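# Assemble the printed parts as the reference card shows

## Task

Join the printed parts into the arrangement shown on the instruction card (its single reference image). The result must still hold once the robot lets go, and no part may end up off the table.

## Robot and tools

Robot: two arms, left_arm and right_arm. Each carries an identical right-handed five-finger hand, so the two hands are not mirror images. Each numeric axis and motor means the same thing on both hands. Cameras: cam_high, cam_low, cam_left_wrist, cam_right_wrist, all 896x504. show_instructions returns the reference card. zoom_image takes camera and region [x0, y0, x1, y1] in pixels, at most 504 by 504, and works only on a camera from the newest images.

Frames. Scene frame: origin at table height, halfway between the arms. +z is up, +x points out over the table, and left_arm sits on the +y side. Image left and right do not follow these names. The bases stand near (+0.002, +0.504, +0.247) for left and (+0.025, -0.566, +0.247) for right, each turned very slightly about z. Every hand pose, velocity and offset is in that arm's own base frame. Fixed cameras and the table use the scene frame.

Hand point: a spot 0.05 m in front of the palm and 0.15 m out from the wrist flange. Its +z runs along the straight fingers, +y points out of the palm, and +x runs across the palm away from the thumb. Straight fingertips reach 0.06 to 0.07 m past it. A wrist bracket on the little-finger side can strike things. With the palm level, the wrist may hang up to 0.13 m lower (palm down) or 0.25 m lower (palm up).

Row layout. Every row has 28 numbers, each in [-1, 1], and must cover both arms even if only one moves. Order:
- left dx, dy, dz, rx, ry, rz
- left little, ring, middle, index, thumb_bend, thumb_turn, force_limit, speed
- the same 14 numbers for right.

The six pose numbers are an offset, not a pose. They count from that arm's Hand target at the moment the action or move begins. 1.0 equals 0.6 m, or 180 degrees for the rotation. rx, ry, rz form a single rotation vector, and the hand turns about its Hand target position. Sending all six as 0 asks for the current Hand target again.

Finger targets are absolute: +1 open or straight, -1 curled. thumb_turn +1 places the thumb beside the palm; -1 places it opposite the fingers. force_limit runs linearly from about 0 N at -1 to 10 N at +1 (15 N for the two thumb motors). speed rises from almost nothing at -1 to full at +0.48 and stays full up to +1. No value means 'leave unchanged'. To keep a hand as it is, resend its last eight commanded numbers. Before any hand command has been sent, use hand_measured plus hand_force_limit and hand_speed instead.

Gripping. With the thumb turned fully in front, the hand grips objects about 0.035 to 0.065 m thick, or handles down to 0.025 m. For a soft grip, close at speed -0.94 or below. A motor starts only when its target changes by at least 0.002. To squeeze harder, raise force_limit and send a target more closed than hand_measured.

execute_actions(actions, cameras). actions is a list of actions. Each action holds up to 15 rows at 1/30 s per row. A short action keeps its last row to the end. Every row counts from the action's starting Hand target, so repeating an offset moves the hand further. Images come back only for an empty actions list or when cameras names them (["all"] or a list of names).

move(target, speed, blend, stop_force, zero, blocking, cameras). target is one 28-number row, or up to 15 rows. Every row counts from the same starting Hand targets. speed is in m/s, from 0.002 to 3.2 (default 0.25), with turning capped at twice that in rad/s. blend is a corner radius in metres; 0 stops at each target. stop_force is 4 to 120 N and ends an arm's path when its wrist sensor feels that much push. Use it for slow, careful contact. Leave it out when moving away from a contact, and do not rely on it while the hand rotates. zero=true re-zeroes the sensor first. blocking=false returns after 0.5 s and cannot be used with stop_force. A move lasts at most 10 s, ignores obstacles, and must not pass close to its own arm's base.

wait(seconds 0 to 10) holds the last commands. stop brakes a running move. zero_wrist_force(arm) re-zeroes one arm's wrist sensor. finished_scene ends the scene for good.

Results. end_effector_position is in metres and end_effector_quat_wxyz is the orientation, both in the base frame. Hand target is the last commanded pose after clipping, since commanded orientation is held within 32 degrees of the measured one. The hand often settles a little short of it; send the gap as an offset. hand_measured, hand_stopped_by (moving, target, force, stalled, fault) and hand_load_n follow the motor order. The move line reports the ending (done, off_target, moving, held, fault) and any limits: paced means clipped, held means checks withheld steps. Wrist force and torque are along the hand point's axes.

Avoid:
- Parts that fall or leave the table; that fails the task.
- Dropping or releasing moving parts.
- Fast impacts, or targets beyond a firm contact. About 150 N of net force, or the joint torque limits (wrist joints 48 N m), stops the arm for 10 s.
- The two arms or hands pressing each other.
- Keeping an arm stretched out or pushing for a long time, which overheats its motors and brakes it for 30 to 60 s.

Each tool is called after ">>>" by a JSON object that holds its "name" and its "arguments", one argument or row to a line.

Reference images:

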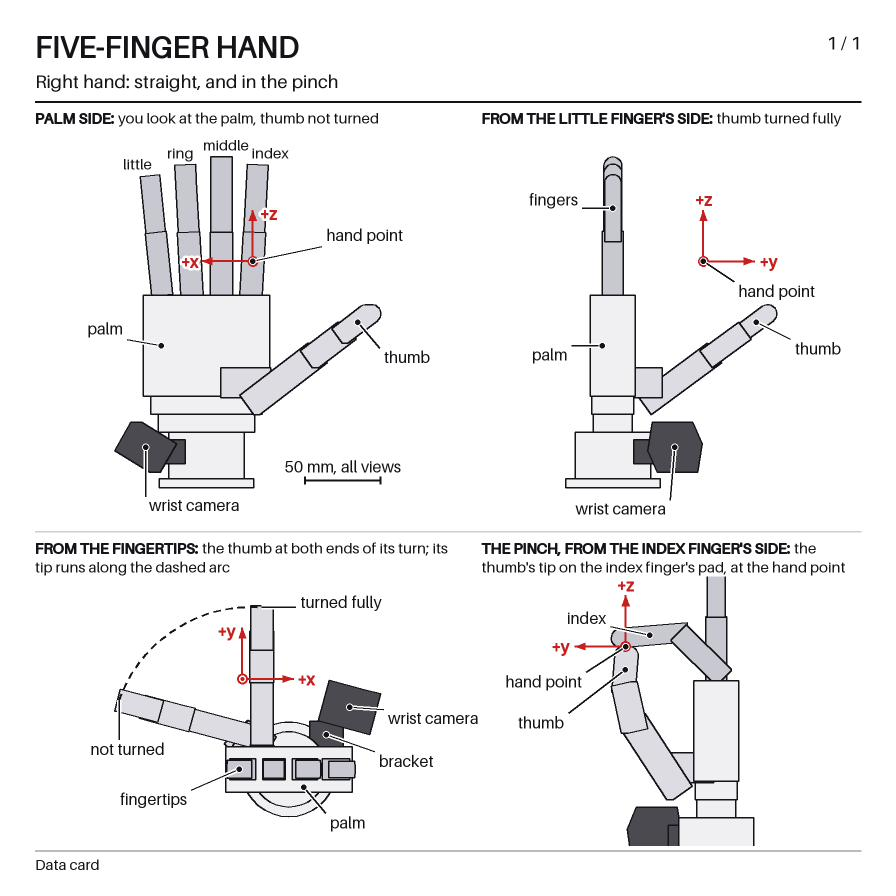

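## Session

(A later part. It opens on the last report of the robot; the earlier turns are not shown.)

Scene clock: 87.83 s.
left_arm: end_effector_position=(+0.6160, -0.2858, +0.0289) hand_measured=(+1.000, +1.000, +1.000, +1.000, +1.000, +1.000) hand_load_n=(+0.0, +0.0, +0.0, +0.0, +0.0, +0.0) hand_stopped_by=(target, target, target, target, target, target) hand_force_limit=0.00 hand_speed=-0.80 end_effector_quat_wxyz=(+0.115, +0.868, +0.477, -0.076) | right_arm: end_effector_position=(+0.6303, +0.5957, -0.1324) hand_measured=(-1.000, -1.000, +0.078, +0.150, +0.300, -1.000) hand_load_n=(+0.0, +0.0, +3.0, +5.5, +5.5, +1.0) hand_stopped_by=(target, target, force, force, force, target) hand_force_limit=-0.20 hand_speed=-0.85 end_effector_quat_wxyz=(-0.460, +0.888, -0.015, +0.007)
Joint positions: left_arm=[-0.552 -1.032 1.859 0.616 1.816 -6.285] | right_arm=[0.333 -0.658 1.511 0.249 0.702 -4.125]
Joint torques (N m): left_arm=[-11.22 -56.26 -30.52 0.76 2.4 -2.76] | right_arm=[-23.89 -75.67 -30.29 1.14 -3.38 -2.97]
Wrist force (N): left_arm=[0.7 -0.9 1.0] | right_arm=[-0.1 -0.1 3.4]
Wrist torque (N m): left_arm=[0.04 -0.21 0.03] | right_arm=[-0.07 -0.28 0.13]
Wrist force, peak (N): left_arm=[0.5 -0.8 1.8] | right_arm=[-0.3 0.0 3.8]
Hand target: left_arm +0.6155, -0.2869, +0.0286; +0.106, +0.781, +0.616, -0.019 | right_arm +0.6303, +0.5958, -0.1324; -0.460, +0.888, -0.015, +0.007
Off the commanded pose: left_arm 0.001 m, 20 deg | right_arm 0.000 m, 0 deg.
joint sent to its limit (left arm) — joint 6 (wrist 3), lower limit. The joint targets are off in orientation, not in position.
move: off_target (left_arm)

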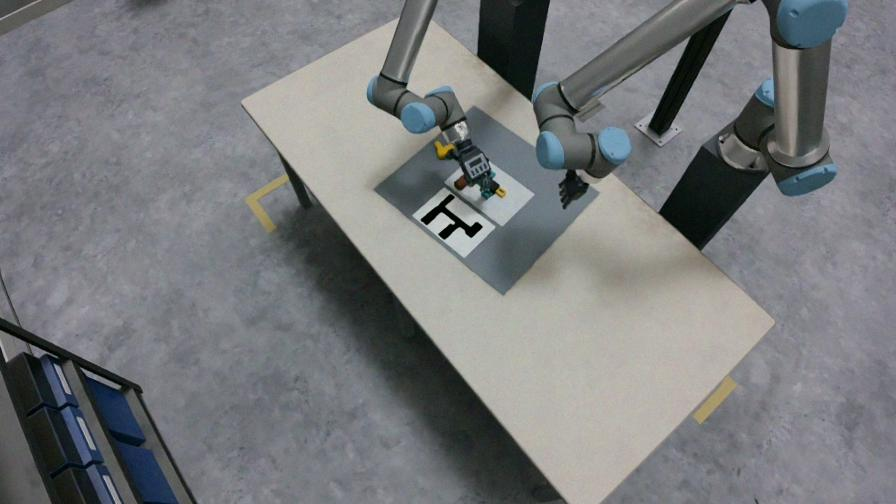

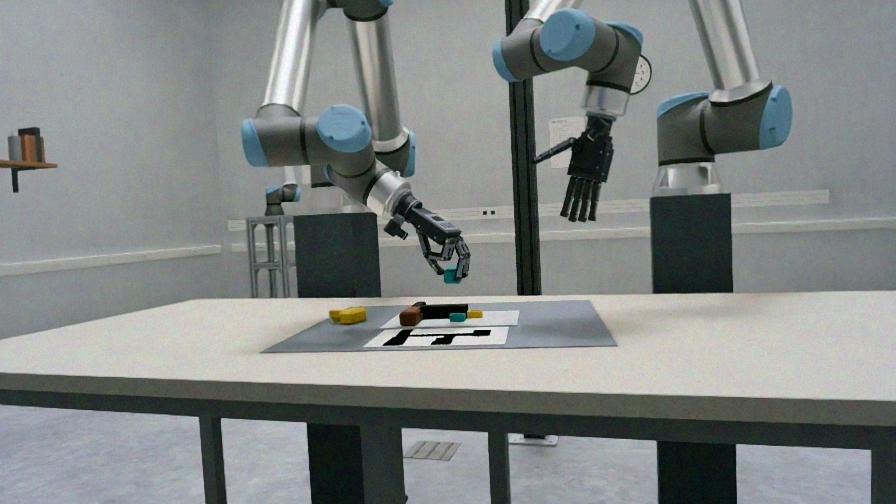

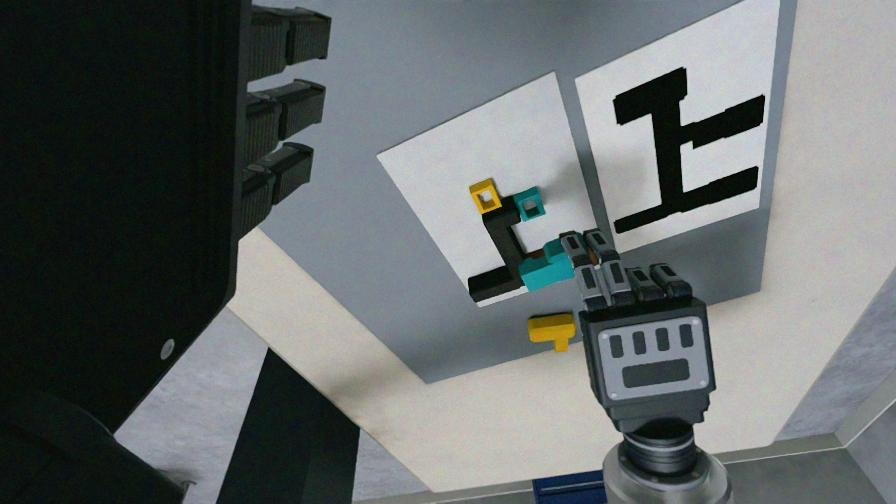

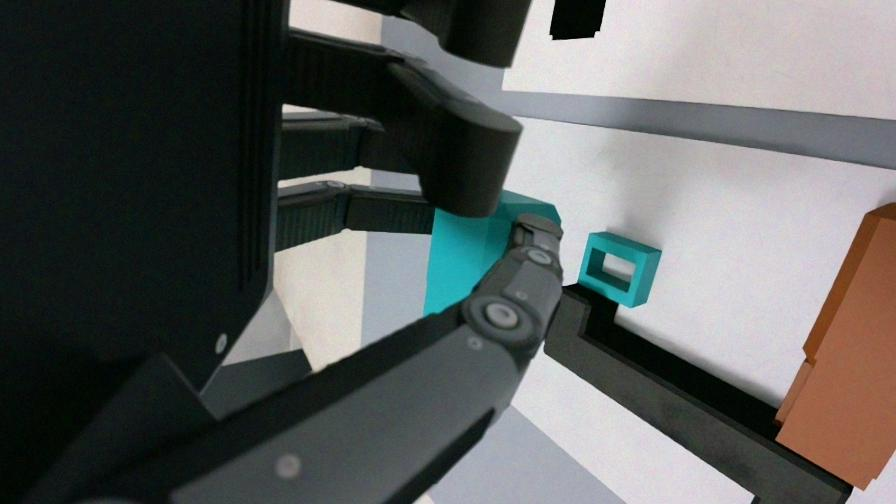

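>>> {"name": "move", "arguments": {
  "target": [0,0,0,0,0,0,1,1,1,1,1,1,0,-0.8,0.0217,0.0005,-0.105,0,0,-0.008,-1,-1,-0.5,-0.5,-0.1,-1,-0.2,-0.85],
  "speed": 0.1,
  "stop_force": 5,
  "cameras": ["cam_left_wrist","cam_low","cam_right_wrist"]
}}

>>> {"name": "zoom_image", "arguments": {
  "camera": "cam_left_wrist",
  "region": [480, 170, 620, 290]
}}

>>> {"name": "zoom_image", "arguments": {
  "camera": "cam_low",
  "region": [400, 260, 510, 340]
}}

Scene clock: 90.20 s.
left_arm: end_effector_position=(+0.6160, -0.2860, +0.0286) hand_measured=(+1.000, +1.000, +1.000, +1.000, +1.000, +1.000) hand_load_n=(+0.0, +0.0, +0.0, +0.0, +0.0, +0.0) hand_stopped_by=(target, target, target, target, target, target) hand_force_limit=0.00 hand_speed=-0.80 end_effector_quat_wxyz=(+0.115, +0.868, +0.477, -0.076) | right_arm: end_effector_position=(+0.6433, +0.5961, -0.1954) hand_measured=(-1.000, -1.000, +0.078, +0.150, +0.300, -1.000) hand_load_n=(+0.0, +0.0, +3.0, +5.5, +5.5, +1.0) hand_stopped_by=(target, target, force, force, force, target) hand_force_limit=-0.20 hand_speed=-0.85 end_effector_quat_wxyz=(-0.460, +0.887, -0.026, +0.013)
Joint positions: left_arm=[-0.552 -1.032 1.859 0.615 1.816 -6.285] | right_arm=[0.329 -0.575 1.481 0.174 0.711 -4.096]
Joint torques (N m): left_arm=[-9.19 -71.65 -17.71 0.27 -3.74 -2.77] | right_arm=[-23.61 -74.04 -27.09 0.96 0.86 3.56]
Wrist force (N): left_arm=[0.5 -0.7 0.7] | right_arm=[-0.6 -0.5 3.5]
Wrist torque (N m): left_arm=[0.07 -0.18 0.02] | right_arm=[-0.14 -0.22 -0.09]
Wrist force, peak (N): left_arm=[0.8 -1.2 1.1] | right_arm=[-0.4 0.5 3.8]
Hand target: left_arm +0.6155, -0.2869, +0.0286; +0.106, +0.781, +0.616, -0.019 | right_arm +0.6433, +0.5961, -0.1954; -0.460, +0.887, -0.026, +0.013
Off the commanded pose: left_arm 0.001 m, 20 deg | right_arm 0.000 m, 0 deg.
joint sent to its limit (left arm) — joint 6 (wrist 3), lower limit. The joint targets are off in orientation, not in position.
move: off_target (left_arm)
Images, in order (width x height): cam_low 896x504, cam_left_wrist 896x504, cam_right_wrist 896x504.

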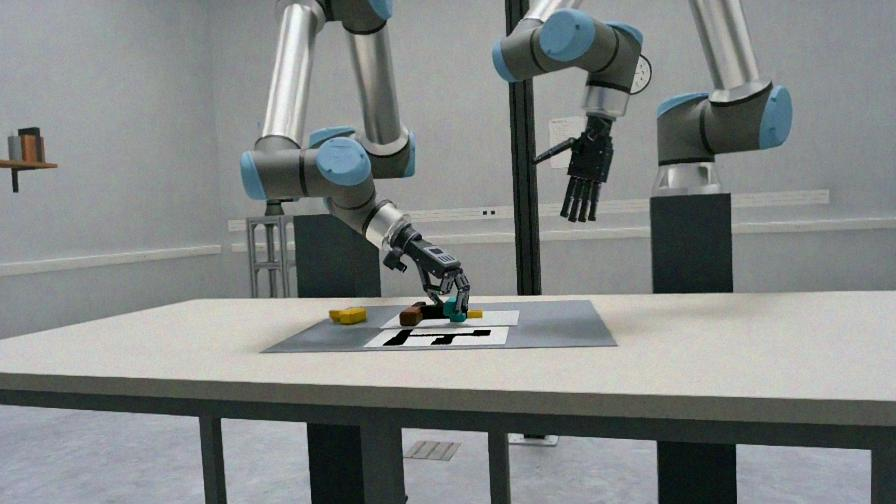

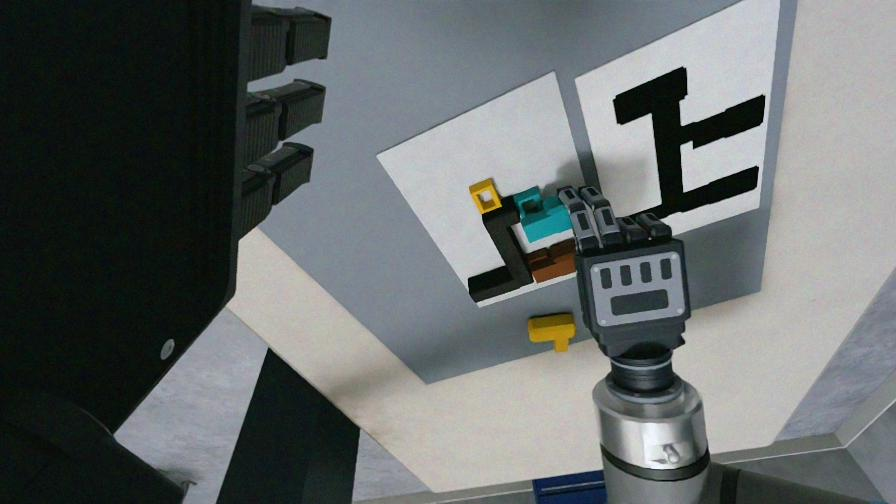

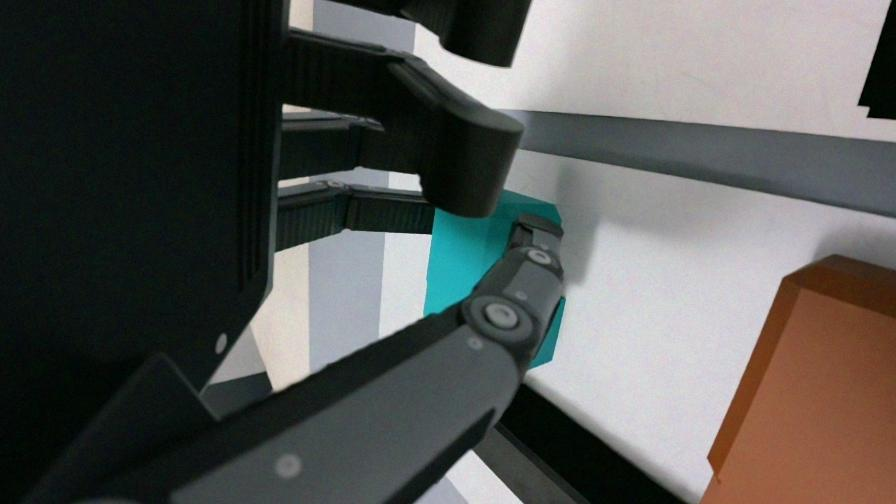

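Scaled by 3.600.

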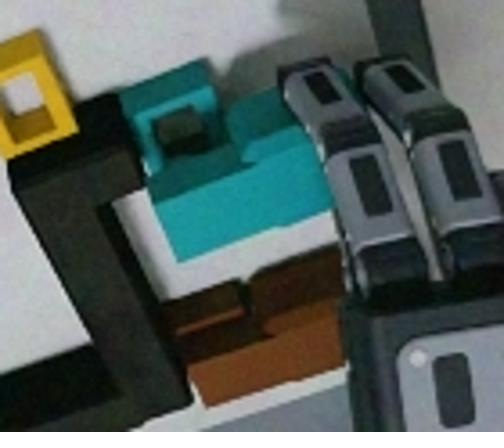

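Scaled by 4.582.

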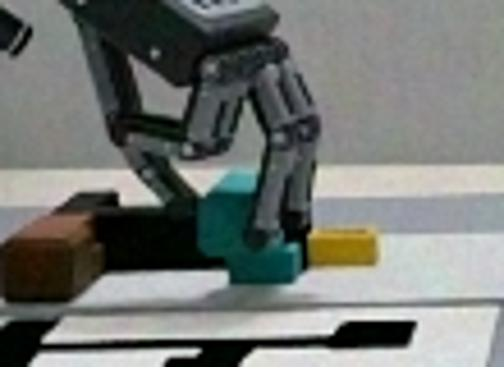

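>>> {"name": "move", "arguments": {
  "target": [0,0,0,0,0,0,1,1,1,1,1,1,0,-0.8,-0.001,0.005,0,0,0,0,-1,-1,-0.5,-0.5,-0.1,-1,-0.2,-0.85],
  "speed": 0.06
}}

>>> {"name": "move", "arguments": {
  "target": [0,0,0,0,0,0,1,1,1,1,1,1,0,-0.8,0,0,-0.05,0,0,0,-1,-1,-0.5,-0.5,-0.1,-1,-0.2,-0.85],
  "speed": 0.02,
  "stop_force": 4,
  "cameras": ["cam_left_wrist","cam_low"]
}}

>>> {"name": "zoom_image", "arguments": {
  "camera": "cam_left_wrist",
  "region": [480, 170, 620, 290]
}}

>>> {"name": "zoom_image", "arguments": {
  "camera": "cam_low",
  "region": [400, 260, 510, 340]
}}

Scene clock: 91.30 s.
left_arm: end_effector_position=(+0.6160, -0.2860, +0.0286) hand_measured=(+1.000, +1.000, +1.000, +1.000, +1.000, +1.000) hand_load_n=(+0.0, +0.0, +0.0, +0.0, +0.0, -0.5) hand_stopped_by=(target, target, target, target, target, target) hand_force_limit=0.00 hand_speed=-0.80 end_effector_quat_wxyz=(+0.115, +0.868, +0.477, -0.076) | right_arm: end_effector_position=(+0.6428, +0.5989, -0.1954) hand_measured=(-1.000, -1.000, +0.078, +0.150, +0.300, -1.000) hand_load_n=(+0.5, +0.0, +3.0, +5.5, +6.0, +1.0) hand_stopped_by=(target, target, force, force, force, target) hand_force_limit=-0.20 hand_speed=-0.85 end_effector_quat_wxyz=(-0.460, +0.887, -0.026, +0.013)
Joint positions: left_arm=[-0.552 -1.032 1.859 0.615 1.816 -6.285] | right_arm=[0.333 -0.575 1.479 0.172 0.713 -4.091]
Joint torques (N m): left_arm=[-8.66 -79.5 -17.88 0.73 -2.86 -2.96] | right_arm=[19.84 -74.13 -29.63 1.49 0.68 3.45]
Wrist force (N): left_arm=[0.6 -0.9 0.7] | right_arm=[-0.3 0.3 3.7]
Wrist torque (N m): left_arm=[0.05 -0.19 0.02] | right_arm=[-0.03 -0.26 -0.05]
Wrist force, peak (N): left_arm=[0.8 -1.2 0.9] | right_arm=[-0.3 0.3 3.7]
Hand target: left_arm +0.6155, -0.2869, +0.0286; +0.106, +0.781, +0.616, -0.019 | right_arm +0.6427, +0.5991, -0.1954; -0.460, +0.887, -0.026, +0.013
Off the commanded pose: left_arm 0.001 m, 20 deg | right_arm 0.000 m, 0 deg.
joint sent to its limit (left arm) — joint 6 (wrist 3), lower limit. The joint targets are off in orientation, not in position.
move: off_target (left_arm)

Scene clock: 93.00 s.
left_arm: end_effector_position=(+0.6160, -0.2860, +0.0286) hand_measured=(+1.000, +1.000, +1.000, +1.000, +1.000, +1.000) hand_load_n=(+0.0, +0.0, +0.0, +0.0, +0.0, +0.0) hand_stopped_by=(target, target, target, target, target, target) hand_force_limit=0.00 hand_speed=-0.80 end_effector_quat_wxyz=(+0.115, +0.868, +0.477, -0.076) | right_arm: end_effector_position=(+0.6428, +0.5991, -0.2051) hand_measured=(-1.000, -1.000, +0.078, +0.150, +0.300, -1.000) hand_load_n=(+0.0, +0.0, +2.5, +6.5, +5.0, -1.5) hand_stopped_by=(target, target, force, force, force, target) hand_force_limit=-0.20 hand_speed=-0.85 end_effector_quat_wxyz=(-0.460, +0.887, -0.026, +0.013)
Joint positions: left_arm=[-0.552 -1.032 1.859 0.615 1.816 -6.285] | right_arm=[0.333 -0.562 1.476 0.163 0.713 -4.091]
Joint torques (N m): left_arm=[-7.07 -83.57 -17.37 0.68 -1.93 -2.86] | right_arm=[13.93 -100.25 -9.28 5.76 -2.4 3.9]
Wrist force (N): left_arm=[0.6 -0.9 1.2] | right_arm=[4.0 -2.3 2.4]
Wrist torque (N m): left_arm=[0.02 -0.20 0.02] | right_arm=[-0.09 -0.23 -0.08]
Wrist force, peak (N): left_arm=[0.8 -1.1 1.1] | right_arm=[8.8 -3.9 1.2]
Hand target: left_arm +0.6155, -0.2869, +0.0286; +0.106, +0.781, +0.616, -0.019 | right_arm +0.6428, +0.5991, -0.2051; -0.460, +0.887, -0.026, +0.013 (not the last commanded pose)
Off the commanded pose: left_arm 0.001 m, 20 deg | right_arm 0.020 m, 0 deg.
joint sent to its limit (left arm) — joint 6 (wrist 3), lower limit. The joint targets are off in orientation, not in position.
move: contact (right_arm), off_target (left_arm)
Images, in order (width x height): cam_low 896x504, cam_left_wrist 896x504.

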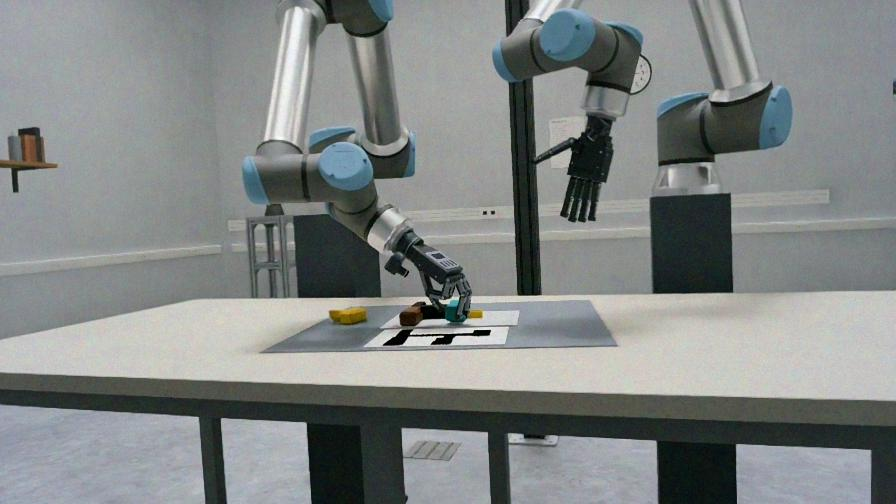

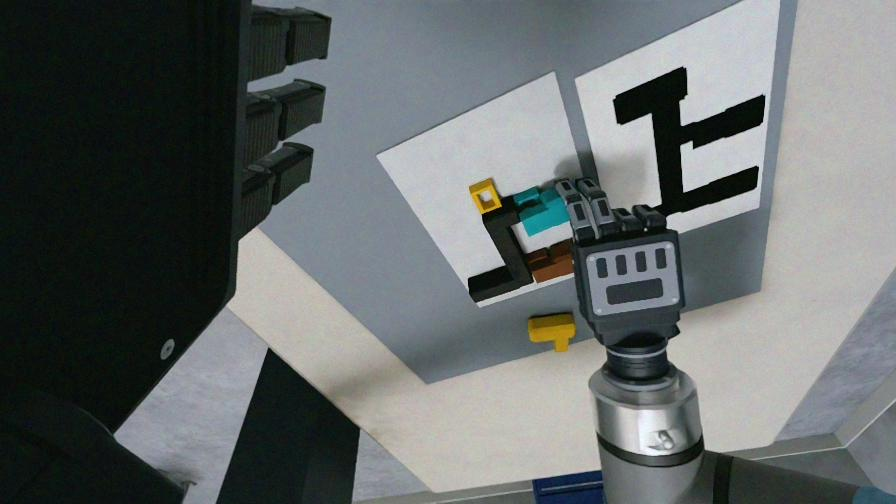

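Scaled by 3.600.

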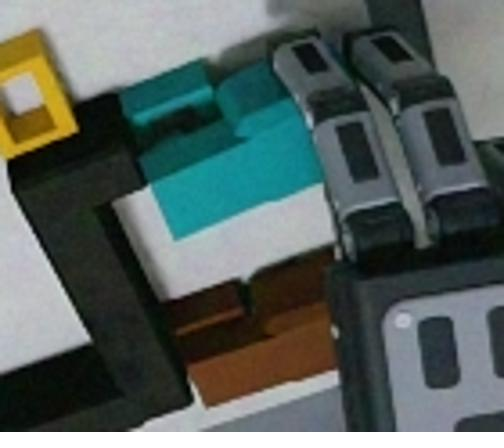

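Scaled by 4.582.

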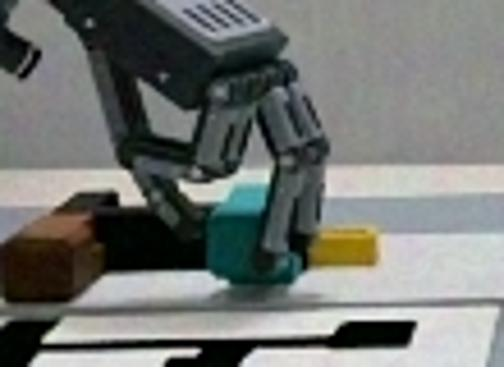

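>>> {"name": "move", "arguments": {
  "target": [0,0,0,0,0,0,1,1,1,1,1,1,0,-0.8,0.005,0,0.003,0,0,0,-1,-1,-0.5,-0.5,-0.1,-1,-0.2,-0.85],
  "speed": 0.03
}}

>>> {"name": "move", "arguments": {
  "target": [0,0,0,0,0,0,1,1,1,1,1,1,0,-0.8,0,0,-0.04,0,0,0,-1,-1,-0.5,-0.5,-0.1,-1,-0.2,-0.85],
  "speed": 0.02,
  "stop_force": 4,
  "cameras": ["cam_left_wrist"]
}}

>>> {"name": "zoom_image", "arguments": {
  "camera": "cam_left_wrist",
  "region": [490, 170, 590, 250]
}}

Scene clock: 93.97 s.
left_arm: end_effector_position=(+0.6160, -0.2860, +0.0286) hand_measured=(+1.000, +1.000, +1.000, +1.000, +1.000, +1.000) hand_load_n=(+0.0, +0.0, -0.5, +0.0, +0.0, +0.0) hand_stopped_by=(target, target, target, target, target, target) hand_force_limit=0.00 hand_speed=-0.80 end_effector_quat_wxyz=(+0.115, +0.868, +0.477, -0.076) | right_arm: end_effector_position=(+0.6456, +0.5991, -0.2033) hand_measured=(-1.000, -1.000, +0.078, +0.150, +0.300, -1.000) hand_load_n=(+0.0, +0.5, +2.0, +6.5, +5.5, +0.5) hand_stopped_by=(target, target, force, force, force, target) hand_force_limit=-0.20 hand_speed=-0.85 end_effector_quat_wxyz=(-0.460, +0.887, -0.026, +0.013)
Joint positions: left_arm=[-0.552 -1.032 1.859 0.615 1.816 -6.285] | right_arm=[0.332 -0.562 1.47 0.169 0.713 -4.092]
Joint torques (N m): left_arm=[-7.35 -84.22 -17.4 0.27 -1.5 -2.51] | right_arm=[-23.64 -76.67 -30.12 4.2 -3.32 -4.13]
Wrist force (N): left_arm=[0.4 -0.9 0.7] | right_arm=[-0.3 -0.3 3.0]
Wrist torque (N m): left_arm=[0.05 -0.16 0.01] | right_arm=[-0.07 -0.24 0.13]
Wrist force, peak (N): left_arm=[0.8 -1.0 1.0] | right_arm=[4.6 -2.6 2.0]
Hand target: left_arm +0.6155, -0.2869, +0.0286; +0.106, +0.781, +0.616, -0.019 | right_arm +0.6458, +0.5991, -0.2033; -0.460, +0.887, -0.026, +0.013
Off the commanded pose: left_arm 0.001 m, 20 deg | right_arm 0.000 m, 0 deg.
joint sent to its limit (left arm) — joint 6 (wrist 3), lower limit. The joint targets are off in orientation, not in position.
move: off_target (left_arm)

Scene clock: 95.67 s.
left_arm: end_effector_position=(+0.6160, -0.2860, +0.0286) hand_measured=(+1.000, +1.000, +1.000, +1.000, +1.000, +1.000) hand_load_n=(+0.0, +0.0, +0.0, -0.5, +0.0, +0.0) hand_stopped_by=(target, target, target, target, target, target) hand_force_limit=0.00 hand_speed=-0.80 end_effector_quat_wxyz=(+0.115, +0.868, +0.477, -0.076) | right_arm: end_effector_position=(+0.6458, +0.5990, -0.2125) hand_measured=(-1.000, -1.000, +0.078, +0.150, +0.300, -1.000) hand_load_n=(+0.0, +0.0, +1.0, +7.5, +5.5, +0.0) hand_stopped_by=(target, target, force, force, force, target) hand_force_limit=-0.20 hand_speed=-0.85 end_effector_quat_wxyz=(-0.460, +0.887, -0.026, +0.013)
Joint positions: left_arm=[-0.552 -1.032 1.859 0.615 1.816 -6.285] | right_arm=[0.332 -0.55 1.466 0.161 0.713 -4.092]
Joint torques (N m): left_arm=[-5.46 -84.22 -17.34 0.37 -0.97 -2.66] | right_arm=[-17.89 -106.72 -13.42 4.66 0.22 -3.58]
Wrist force (N): left_arm=[0.7 -0.8 0.8] | right_arm=[-0.3 0.0 3.2]
Wrist torque (N m): left_arm=[0.05 -0.21 0.03] | right_arm=[-0.04 -0.25 0.13]
Wrist force, peak (N): left_arm=[0.6 -1.4 0.9] | right_arm=[-0.9 -4.8 -1.3]
Hand target: left_arm +0.6155, -0.2869, +0.0286; +0.106, +0.781, +0.616, -0.019 | right_arm +0.6458, +0.5990, -0.2125; -0.460, +0.887, -0.026, +0.013 (not the last commanded pose)
Off the commanded pose: left_arm 0.001 m, 20 deg | right_arm 0.015 m, 0 deg.
joint sent to its limit (left arm) — joint 6 (wrist 3), lower limit. The joint targets are off in orientation, not in position.
move: contact (right_arm), off_target (left_arm)
Images, in order (width x height): cam_left_wrist 896x504.

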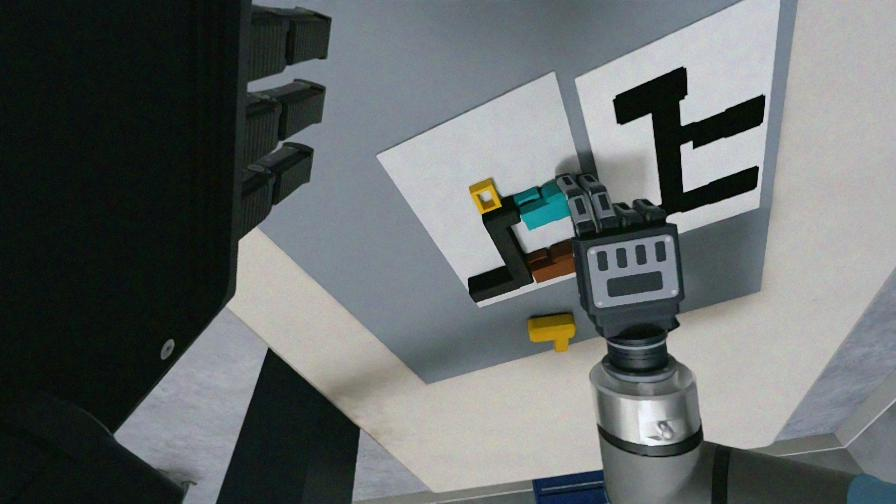

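Scaled by 5.040.

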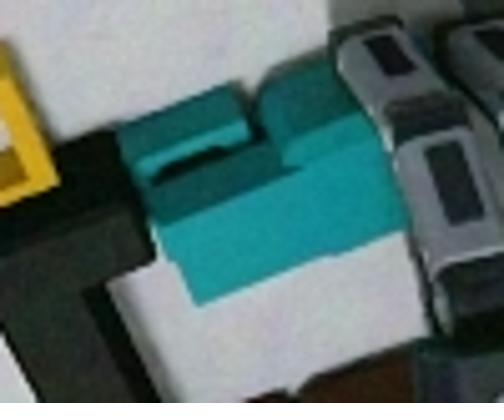

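>>> {"name": "move", "arguments": {
  "target": [0,0,0,0,0,0,1,1,1,1,1,1,0,-0.8,0,0,-0.02,0,0,0,-1,-1,-0.5,-0.5,-0.1,-1,-0.2,-0.85],
  "speed": 0.01,
  "stop_force": 8,
  "cameras": ["cam_left_wrist","cam_low"]
}}

>>> {"name": "zoom_image", "arguments": {
  "camera": "cam_left_wrist",
  "region": [490, 170, 590, 250]
}}

>>> {"name": "zoom_image", "arguments": {
  "camera": "cam_low",
  "region": [400, 260, 510, 340]
}}

Scene clock: 97.67 s.
left_arm: end_effector_position=(+0.6160, -0.2860, +0.0286) hand_measured=(+1.000, +1.000, +1.000, +1.000, +1.000, +1.000) hand_load_n=(+0.0, +0.0, +0.5, +0.0, +0.0, +0.0) hand_stopped_by=(target, target, target, target, target, target) hand_force_limit=0.00 hand_speed=-0.80 end_effector_quat_wxyz=(+0.115, +0.868, +0.477, -0.076) | right_arm: end_effector_position=(+0.6458, +0.5990, -0.2183) hand_measured=(-1.000, -1.000, +0.078, +0.150, +0.300, -1.000) hand_load_n=(+0.0, +0.0, +0.0, +7.0, +4.5, -0.5) hand_stopped_by=(target, target, force, force, force, target) hand_force_limit=-0.20 hand_speed=-0.85 end_effector_quat_wxyz=(-0.460, +0.887, -0.026, +0.013)
Joint positions: left_arm=[-0.552 -1.032 1.859 0.615 1.816 -6.285] | right_arm=[0.332 -0.542 1.464 0.156 0.713 -4.092]
Joint torques (N m): left_arm=[-4.16 -84.54 -17.47 0.47 -0.01 -2.58] | right_arm=[-16.52 -104.81 -10.37 4.88 0.48 -3.62]
Wrist force (N): left_arm=[0.8 -0.9 0.6] | right_arm=[0.2 -2.4 2.3]
Wrist torque (N m): left_arm=[0.06 -0.22 0.04] | right_arm=[-0.02 -0.24 0.09]
Wrist force, peak (N): left_arm=[0.8 -1.3 1.0] | right_arm=[-1.2 -12.0 -4.9]
Hand target: left_arm +0.6155, -0.2869, +0.0286; +0.106, +0.781, +0.616, -0.019 | right_arm +0.6458, +0.5990, -0.2183; -0.460, +0.887, -0.026, +0.013 (not the last commanded pose)
Off the commanded pose: left_arm 0.001 m, 20 deg | right_arm 0.006 m, 0 deg.
joint sent to its limit (left arm) — joint 6 (wrist 3), lower limit. The joint targets are off in orientation, not in position.
move: contact (right_arm), off_target (left_arm)
Images, in order (width x height): cam_low 896x504, cam_left_wrist 896x504.

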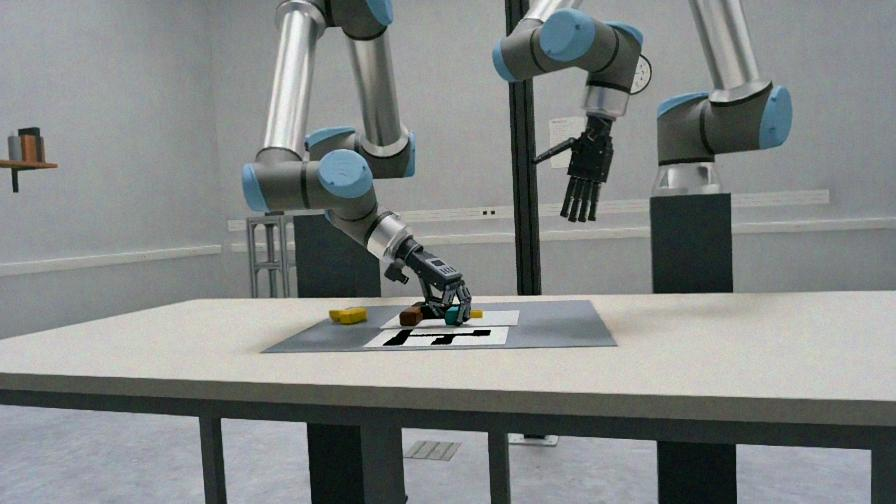

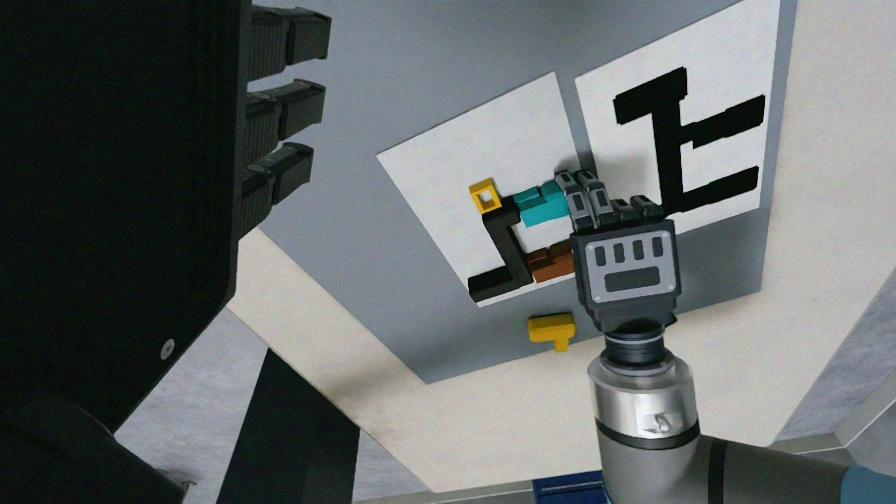

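Scaled by 5.040.

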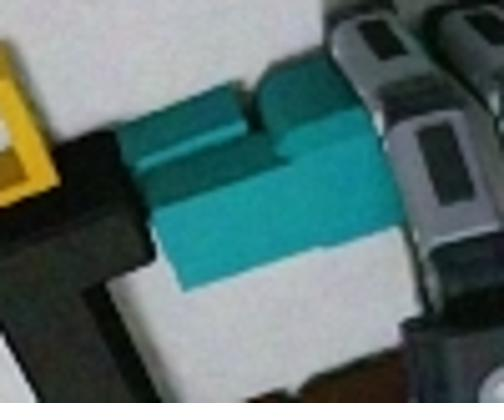

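Scaled by 4.582.

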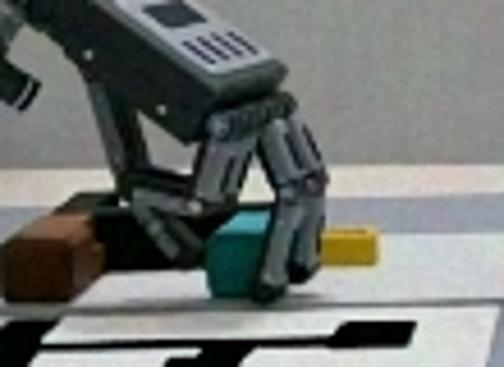

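>>> {"name": "move", "arguments": {
  "target": [
    [0,0,0,0,0,0,1,1,1,1,1,1,0,-0.8,0,0,0.0,0,0,0,-1,-1,0.25,0.25,0.6,-1,-0.4,-0.7],
    [0,0,0,0,0,0,1,1,1,1,1,1,0,-0.8,0,0,0.17,0,0,0,-1,-1,0.25,0.25,0.6,-1,-0.4,-0.7]
  ],
  "speed": 0.1,
  "cameras": ["cam_left_wrist","cam_low","cam_right_wrist","cam_high"]
}}

>>> {"name": "zoom_image", "arguments": {
  "camera": "cam_left_wrist",
  "region": [460, 160, 640, 340]
}}

>>> {"name": "zoom_image", "arguments": {
  "camera": "cam_low",
  "region": [320, 270, 510, 340]
}}

>>> {"name": "zoom_image", "arguments": {
  "camera": "cam_left_wrist",
  "region": [500, 290, 600, 370]
}}

Scene clock: 100.47 s.
left_arm: end_effector_position=(+0.6160, -0.2860, +0.0286) hand_measured=(+1.000, +1.000, +1.000, +1.000, +1.000, +1.000) hand_load_n=(+0.0, +0.0, +0.0, +0.0, +0.0, +0.0) hand_stopped_by=(target, target, target, target, target, target) hand_force_limit=0.00 hand_speed=-0.80 end_effector_quat_wxyz=(+0.115, +0.868, +0.477, -0.076) | right_arm: end_effector_position=(+0.6457, +0.5991, -0.1167) hand_measured=(-1.000, -1.000, +0.248, +0.250, +0.600, -1.000) hand_load_n=(+0.0, +0.0, +0.0, +0.0, +0.0, +0.0) hand_stopped_by=(target, target, target, target, target, target) hand_force_limit=-0.40 hand_speed=-0.70 end_effector_quat_wxyz=(-0.460, +0.887, -0.026, +0.013) end_effector_velocity=(+0.001, +0.000, +0.004) end_effector_angular_velocity=(+0.000, -0.003, +0.000)
Joint positions: left_arm=[-0.552 -1.032 1.859 0.615 1.816 -6.285] | right_arm=[0.332 -0.67 1.49 0.257 0.713 -4.092]
Joint velocities: left_arm=[within noise] | right_arm=[0 -0.005 0 0.004 0.001 -0.002]
Joint torques (N m): left_arm=[-1.98 -83.58 -17.7 0.55 1.22 -2.64] | right_arm=[-4.21 -104.84 -16.12 4.41 -0.8 -3.84]
Wrist force (N): left_arm=[0.4 -0.8 0.8] | right_arm=[-0.3 0.0 3.6]
Wrist torque (N m): left_arm=[0.06 -0.16 0.01] | right_arm=[-0.04 -0.26 0.09]
Wrist force, peak (N): left_arm=[1.0 -1.0 1.1] | right_arm=[-0.2 -6.6 -10.9]
Hand target: left_arm +0.6155, -0.2869, +0.0286; +0.106, +0.781, +0.616, -0.019 | right_arm +0.6458, +0.5990, -0.1163; -0.460, +0.887, -0.026, +0.013
Off the commanded pose: left_arm 0.001 m, 20 deg | right_arm 0.000 m, 0 deg.
joint sent to its limit (left arm) — joint 6 (wrist 3), lower limit. The joint targets are off in orientation, not in position.
move: off_target (left_arm)

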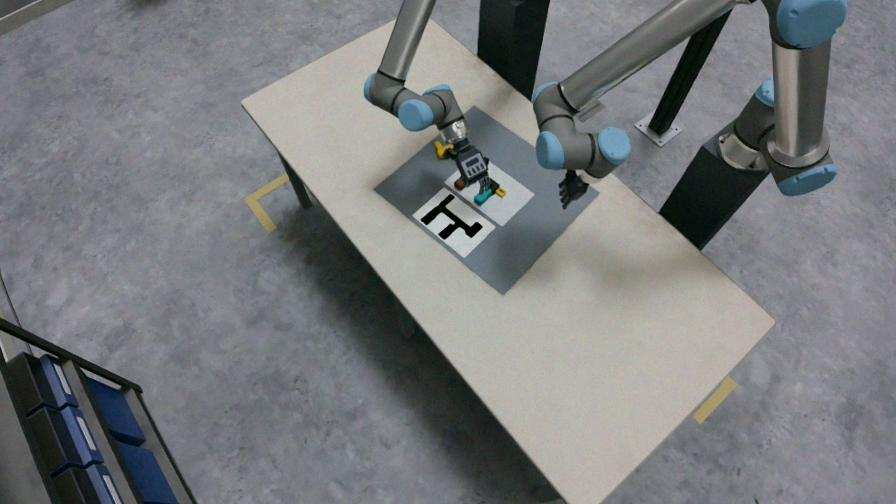

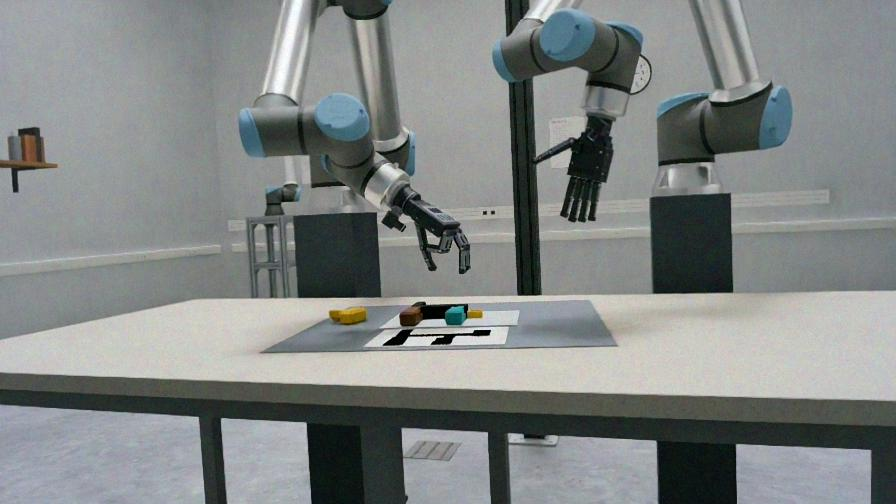

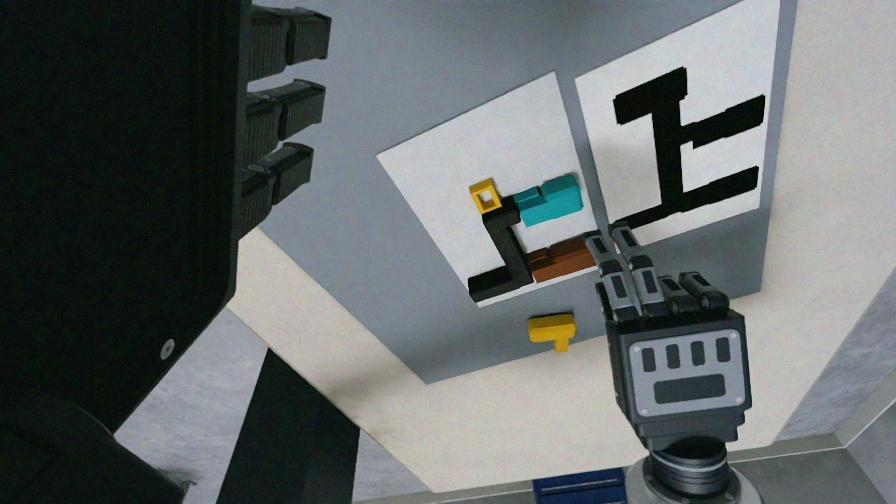

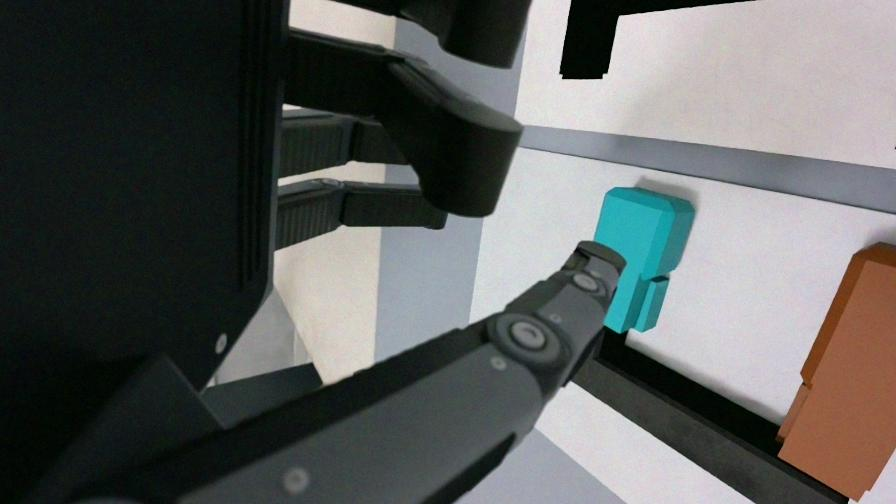

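Scaled by 2.800.

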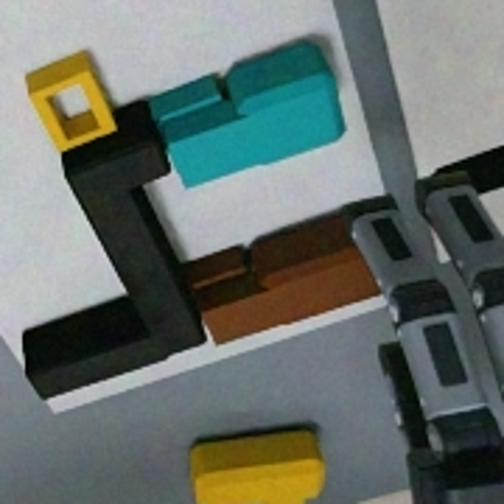

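Scaled by 2.653.

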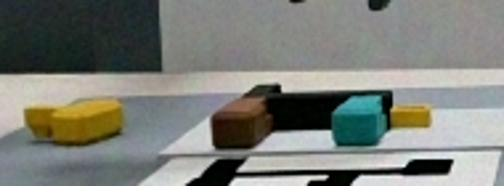

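Scaled by 5.040.

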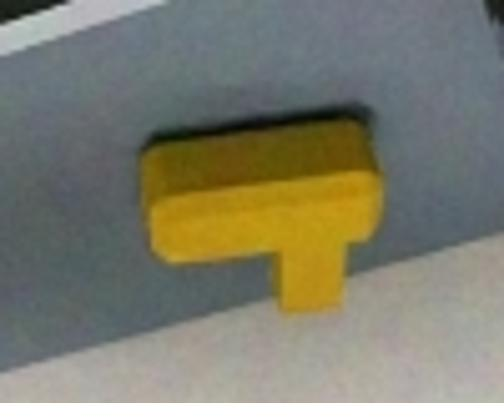

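>>> {"name": "move", "arguments": {
  "target": [0,0,0,0,0,0,1,1,1,1,1,1,0,-0.8,-0.108,-0.397,-0.01,0,0,-0.022,-1,-1,0.15,0.15,1,-1,-0.5,0.3],
  "cameras": ["cam_left_wrist","cam_right_wrist","cam_high"]
}}

>>> {"name": "zoom_image", "arguments": {
  "camera": "cam_left_wrist",
  "region": [480, 280, 640, 420]
}}

>>> {"name": "zoom_image", "arguments": {
  "camera": "cam_high",
  "region": [400, 110, 500, 190]
}}

Scene clock: 103.13 s.
left_arm: end_effector_position=(+0.6160, -0.2860, +0.0286) hand_measured=(+1.000, +1.000, +1.000, +1.000, +1.000, +1.000) hand_load_n=(+0.0, +0.0, +0.0, +0.0, +0.0, +0.0) hand_stopped_by=(target, target, target, target, target, target) hand_force_limit=0.00 hand_speed=-0.80 end_effector_quat_wxyz=(+0.115, +0.868, +0.477, -0.076) | right_arm: end_effector_position=(+0.5810, +0.3610, -0.1223) hand_measured=(-1.000, -1.000, +0.150, +0.150, +1.000, -1.000) hand_load_n=(+0.0, +0.0, +0.0, +0.0, +0.0, +0.0) hand_stopped_by=(target, target, target, target, target, target) hand_force_limit=-0.50 hand_speed=0.30 end_effector_quat_wxyz=(-0.460, +0.886, -0.057, +0.028)
Joint positions: left_arm=[-0.552 -1.032 1.859 0.615 1.816 -6.285] | right_arm=[0.001 -0.77 1.855 0.308 0.625 -4.492]
Joint torques (N m): left_arm=[-0.26 -84.16 -18.03 0.48 2.4 -2.74] | right_arm=[-22.61 -62.68 -7.11 5.41 -3.72 -4.03]
Wrist force (N): left_arm=[0.6 -0.9 0.4] | right_arm=[-0.2 -0.2 3.3]
Wrist torque (N m): left_arm=[0.07 -0.18 0.02] | right_arm=[-0.06 -0.26 0.15]
Wrist force, peak (N): left_arm=[0.9 -1.3 0.8] | right_arm=[0.1 -1.1 4.6]
Hand target: left_arm +0.6155, -0.2869, +0.0286; +0.106, +0.781, +0.616, -0.019 | right_arm +0.5810, +0.3608, -0.1223; -0.460, +0.886, -0.057, +0.028
Off the commanded pose: left_arm 0.001 m, 20 deg | right_arm 0.000 m, 0 deg.
joint sent to its limit (left arm) — joint 6 (wrist 3), lower limit. The joint targets are off in orientation, not in position.
move: off_target (left_arm)
Images, in order (width x height): cam_high 896x504, cam_left_wrist 896x504, cam_right_wrist 896x504.

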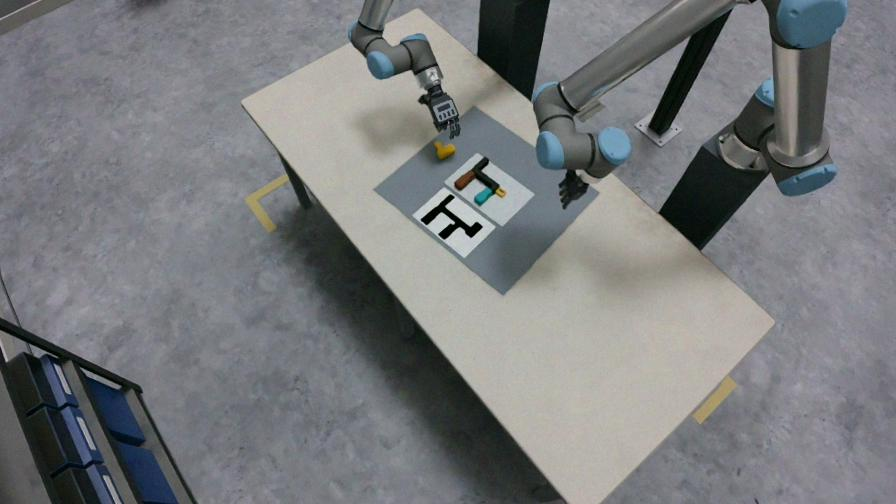

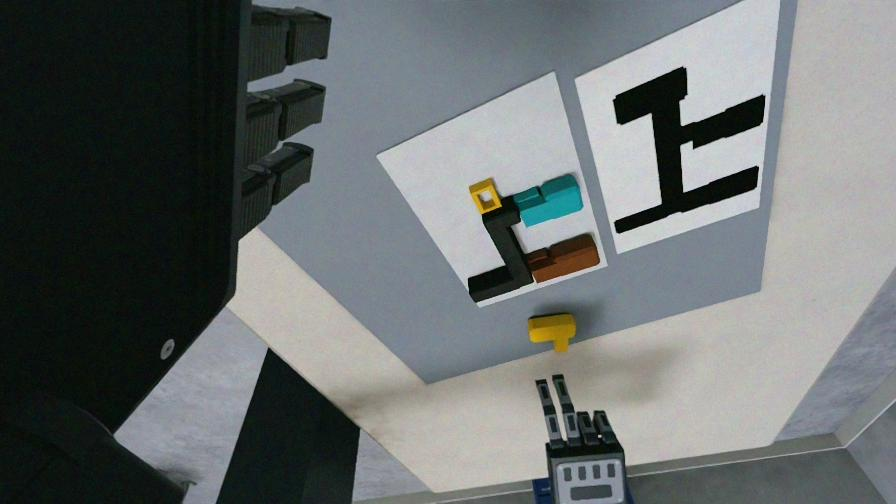

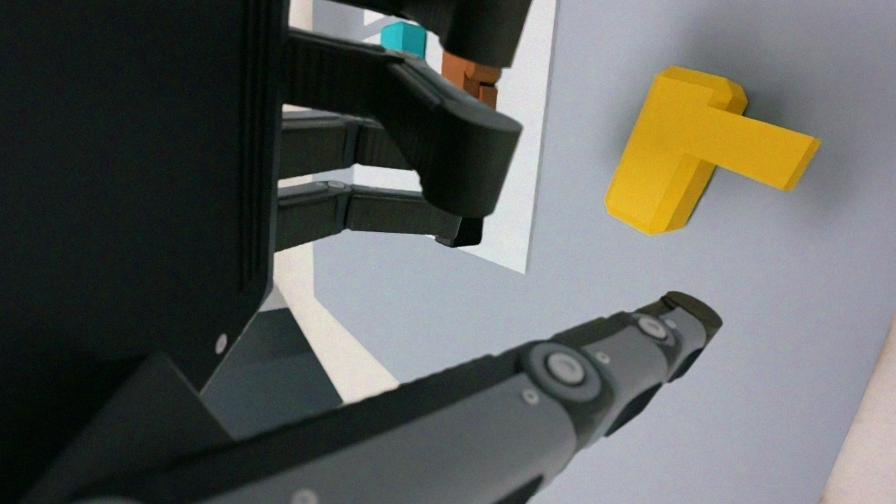

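Scaled by 3.150.

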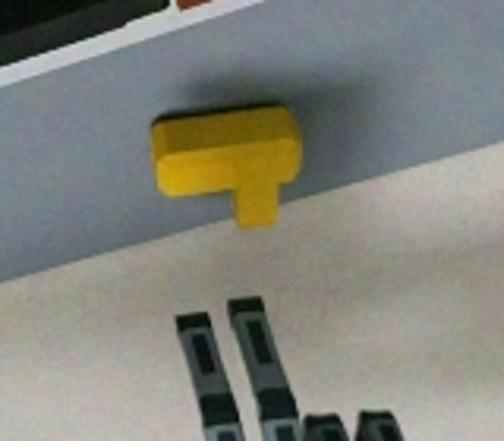

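Scaled by 5.040.

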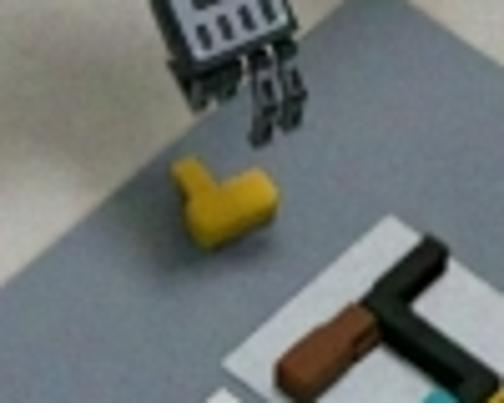

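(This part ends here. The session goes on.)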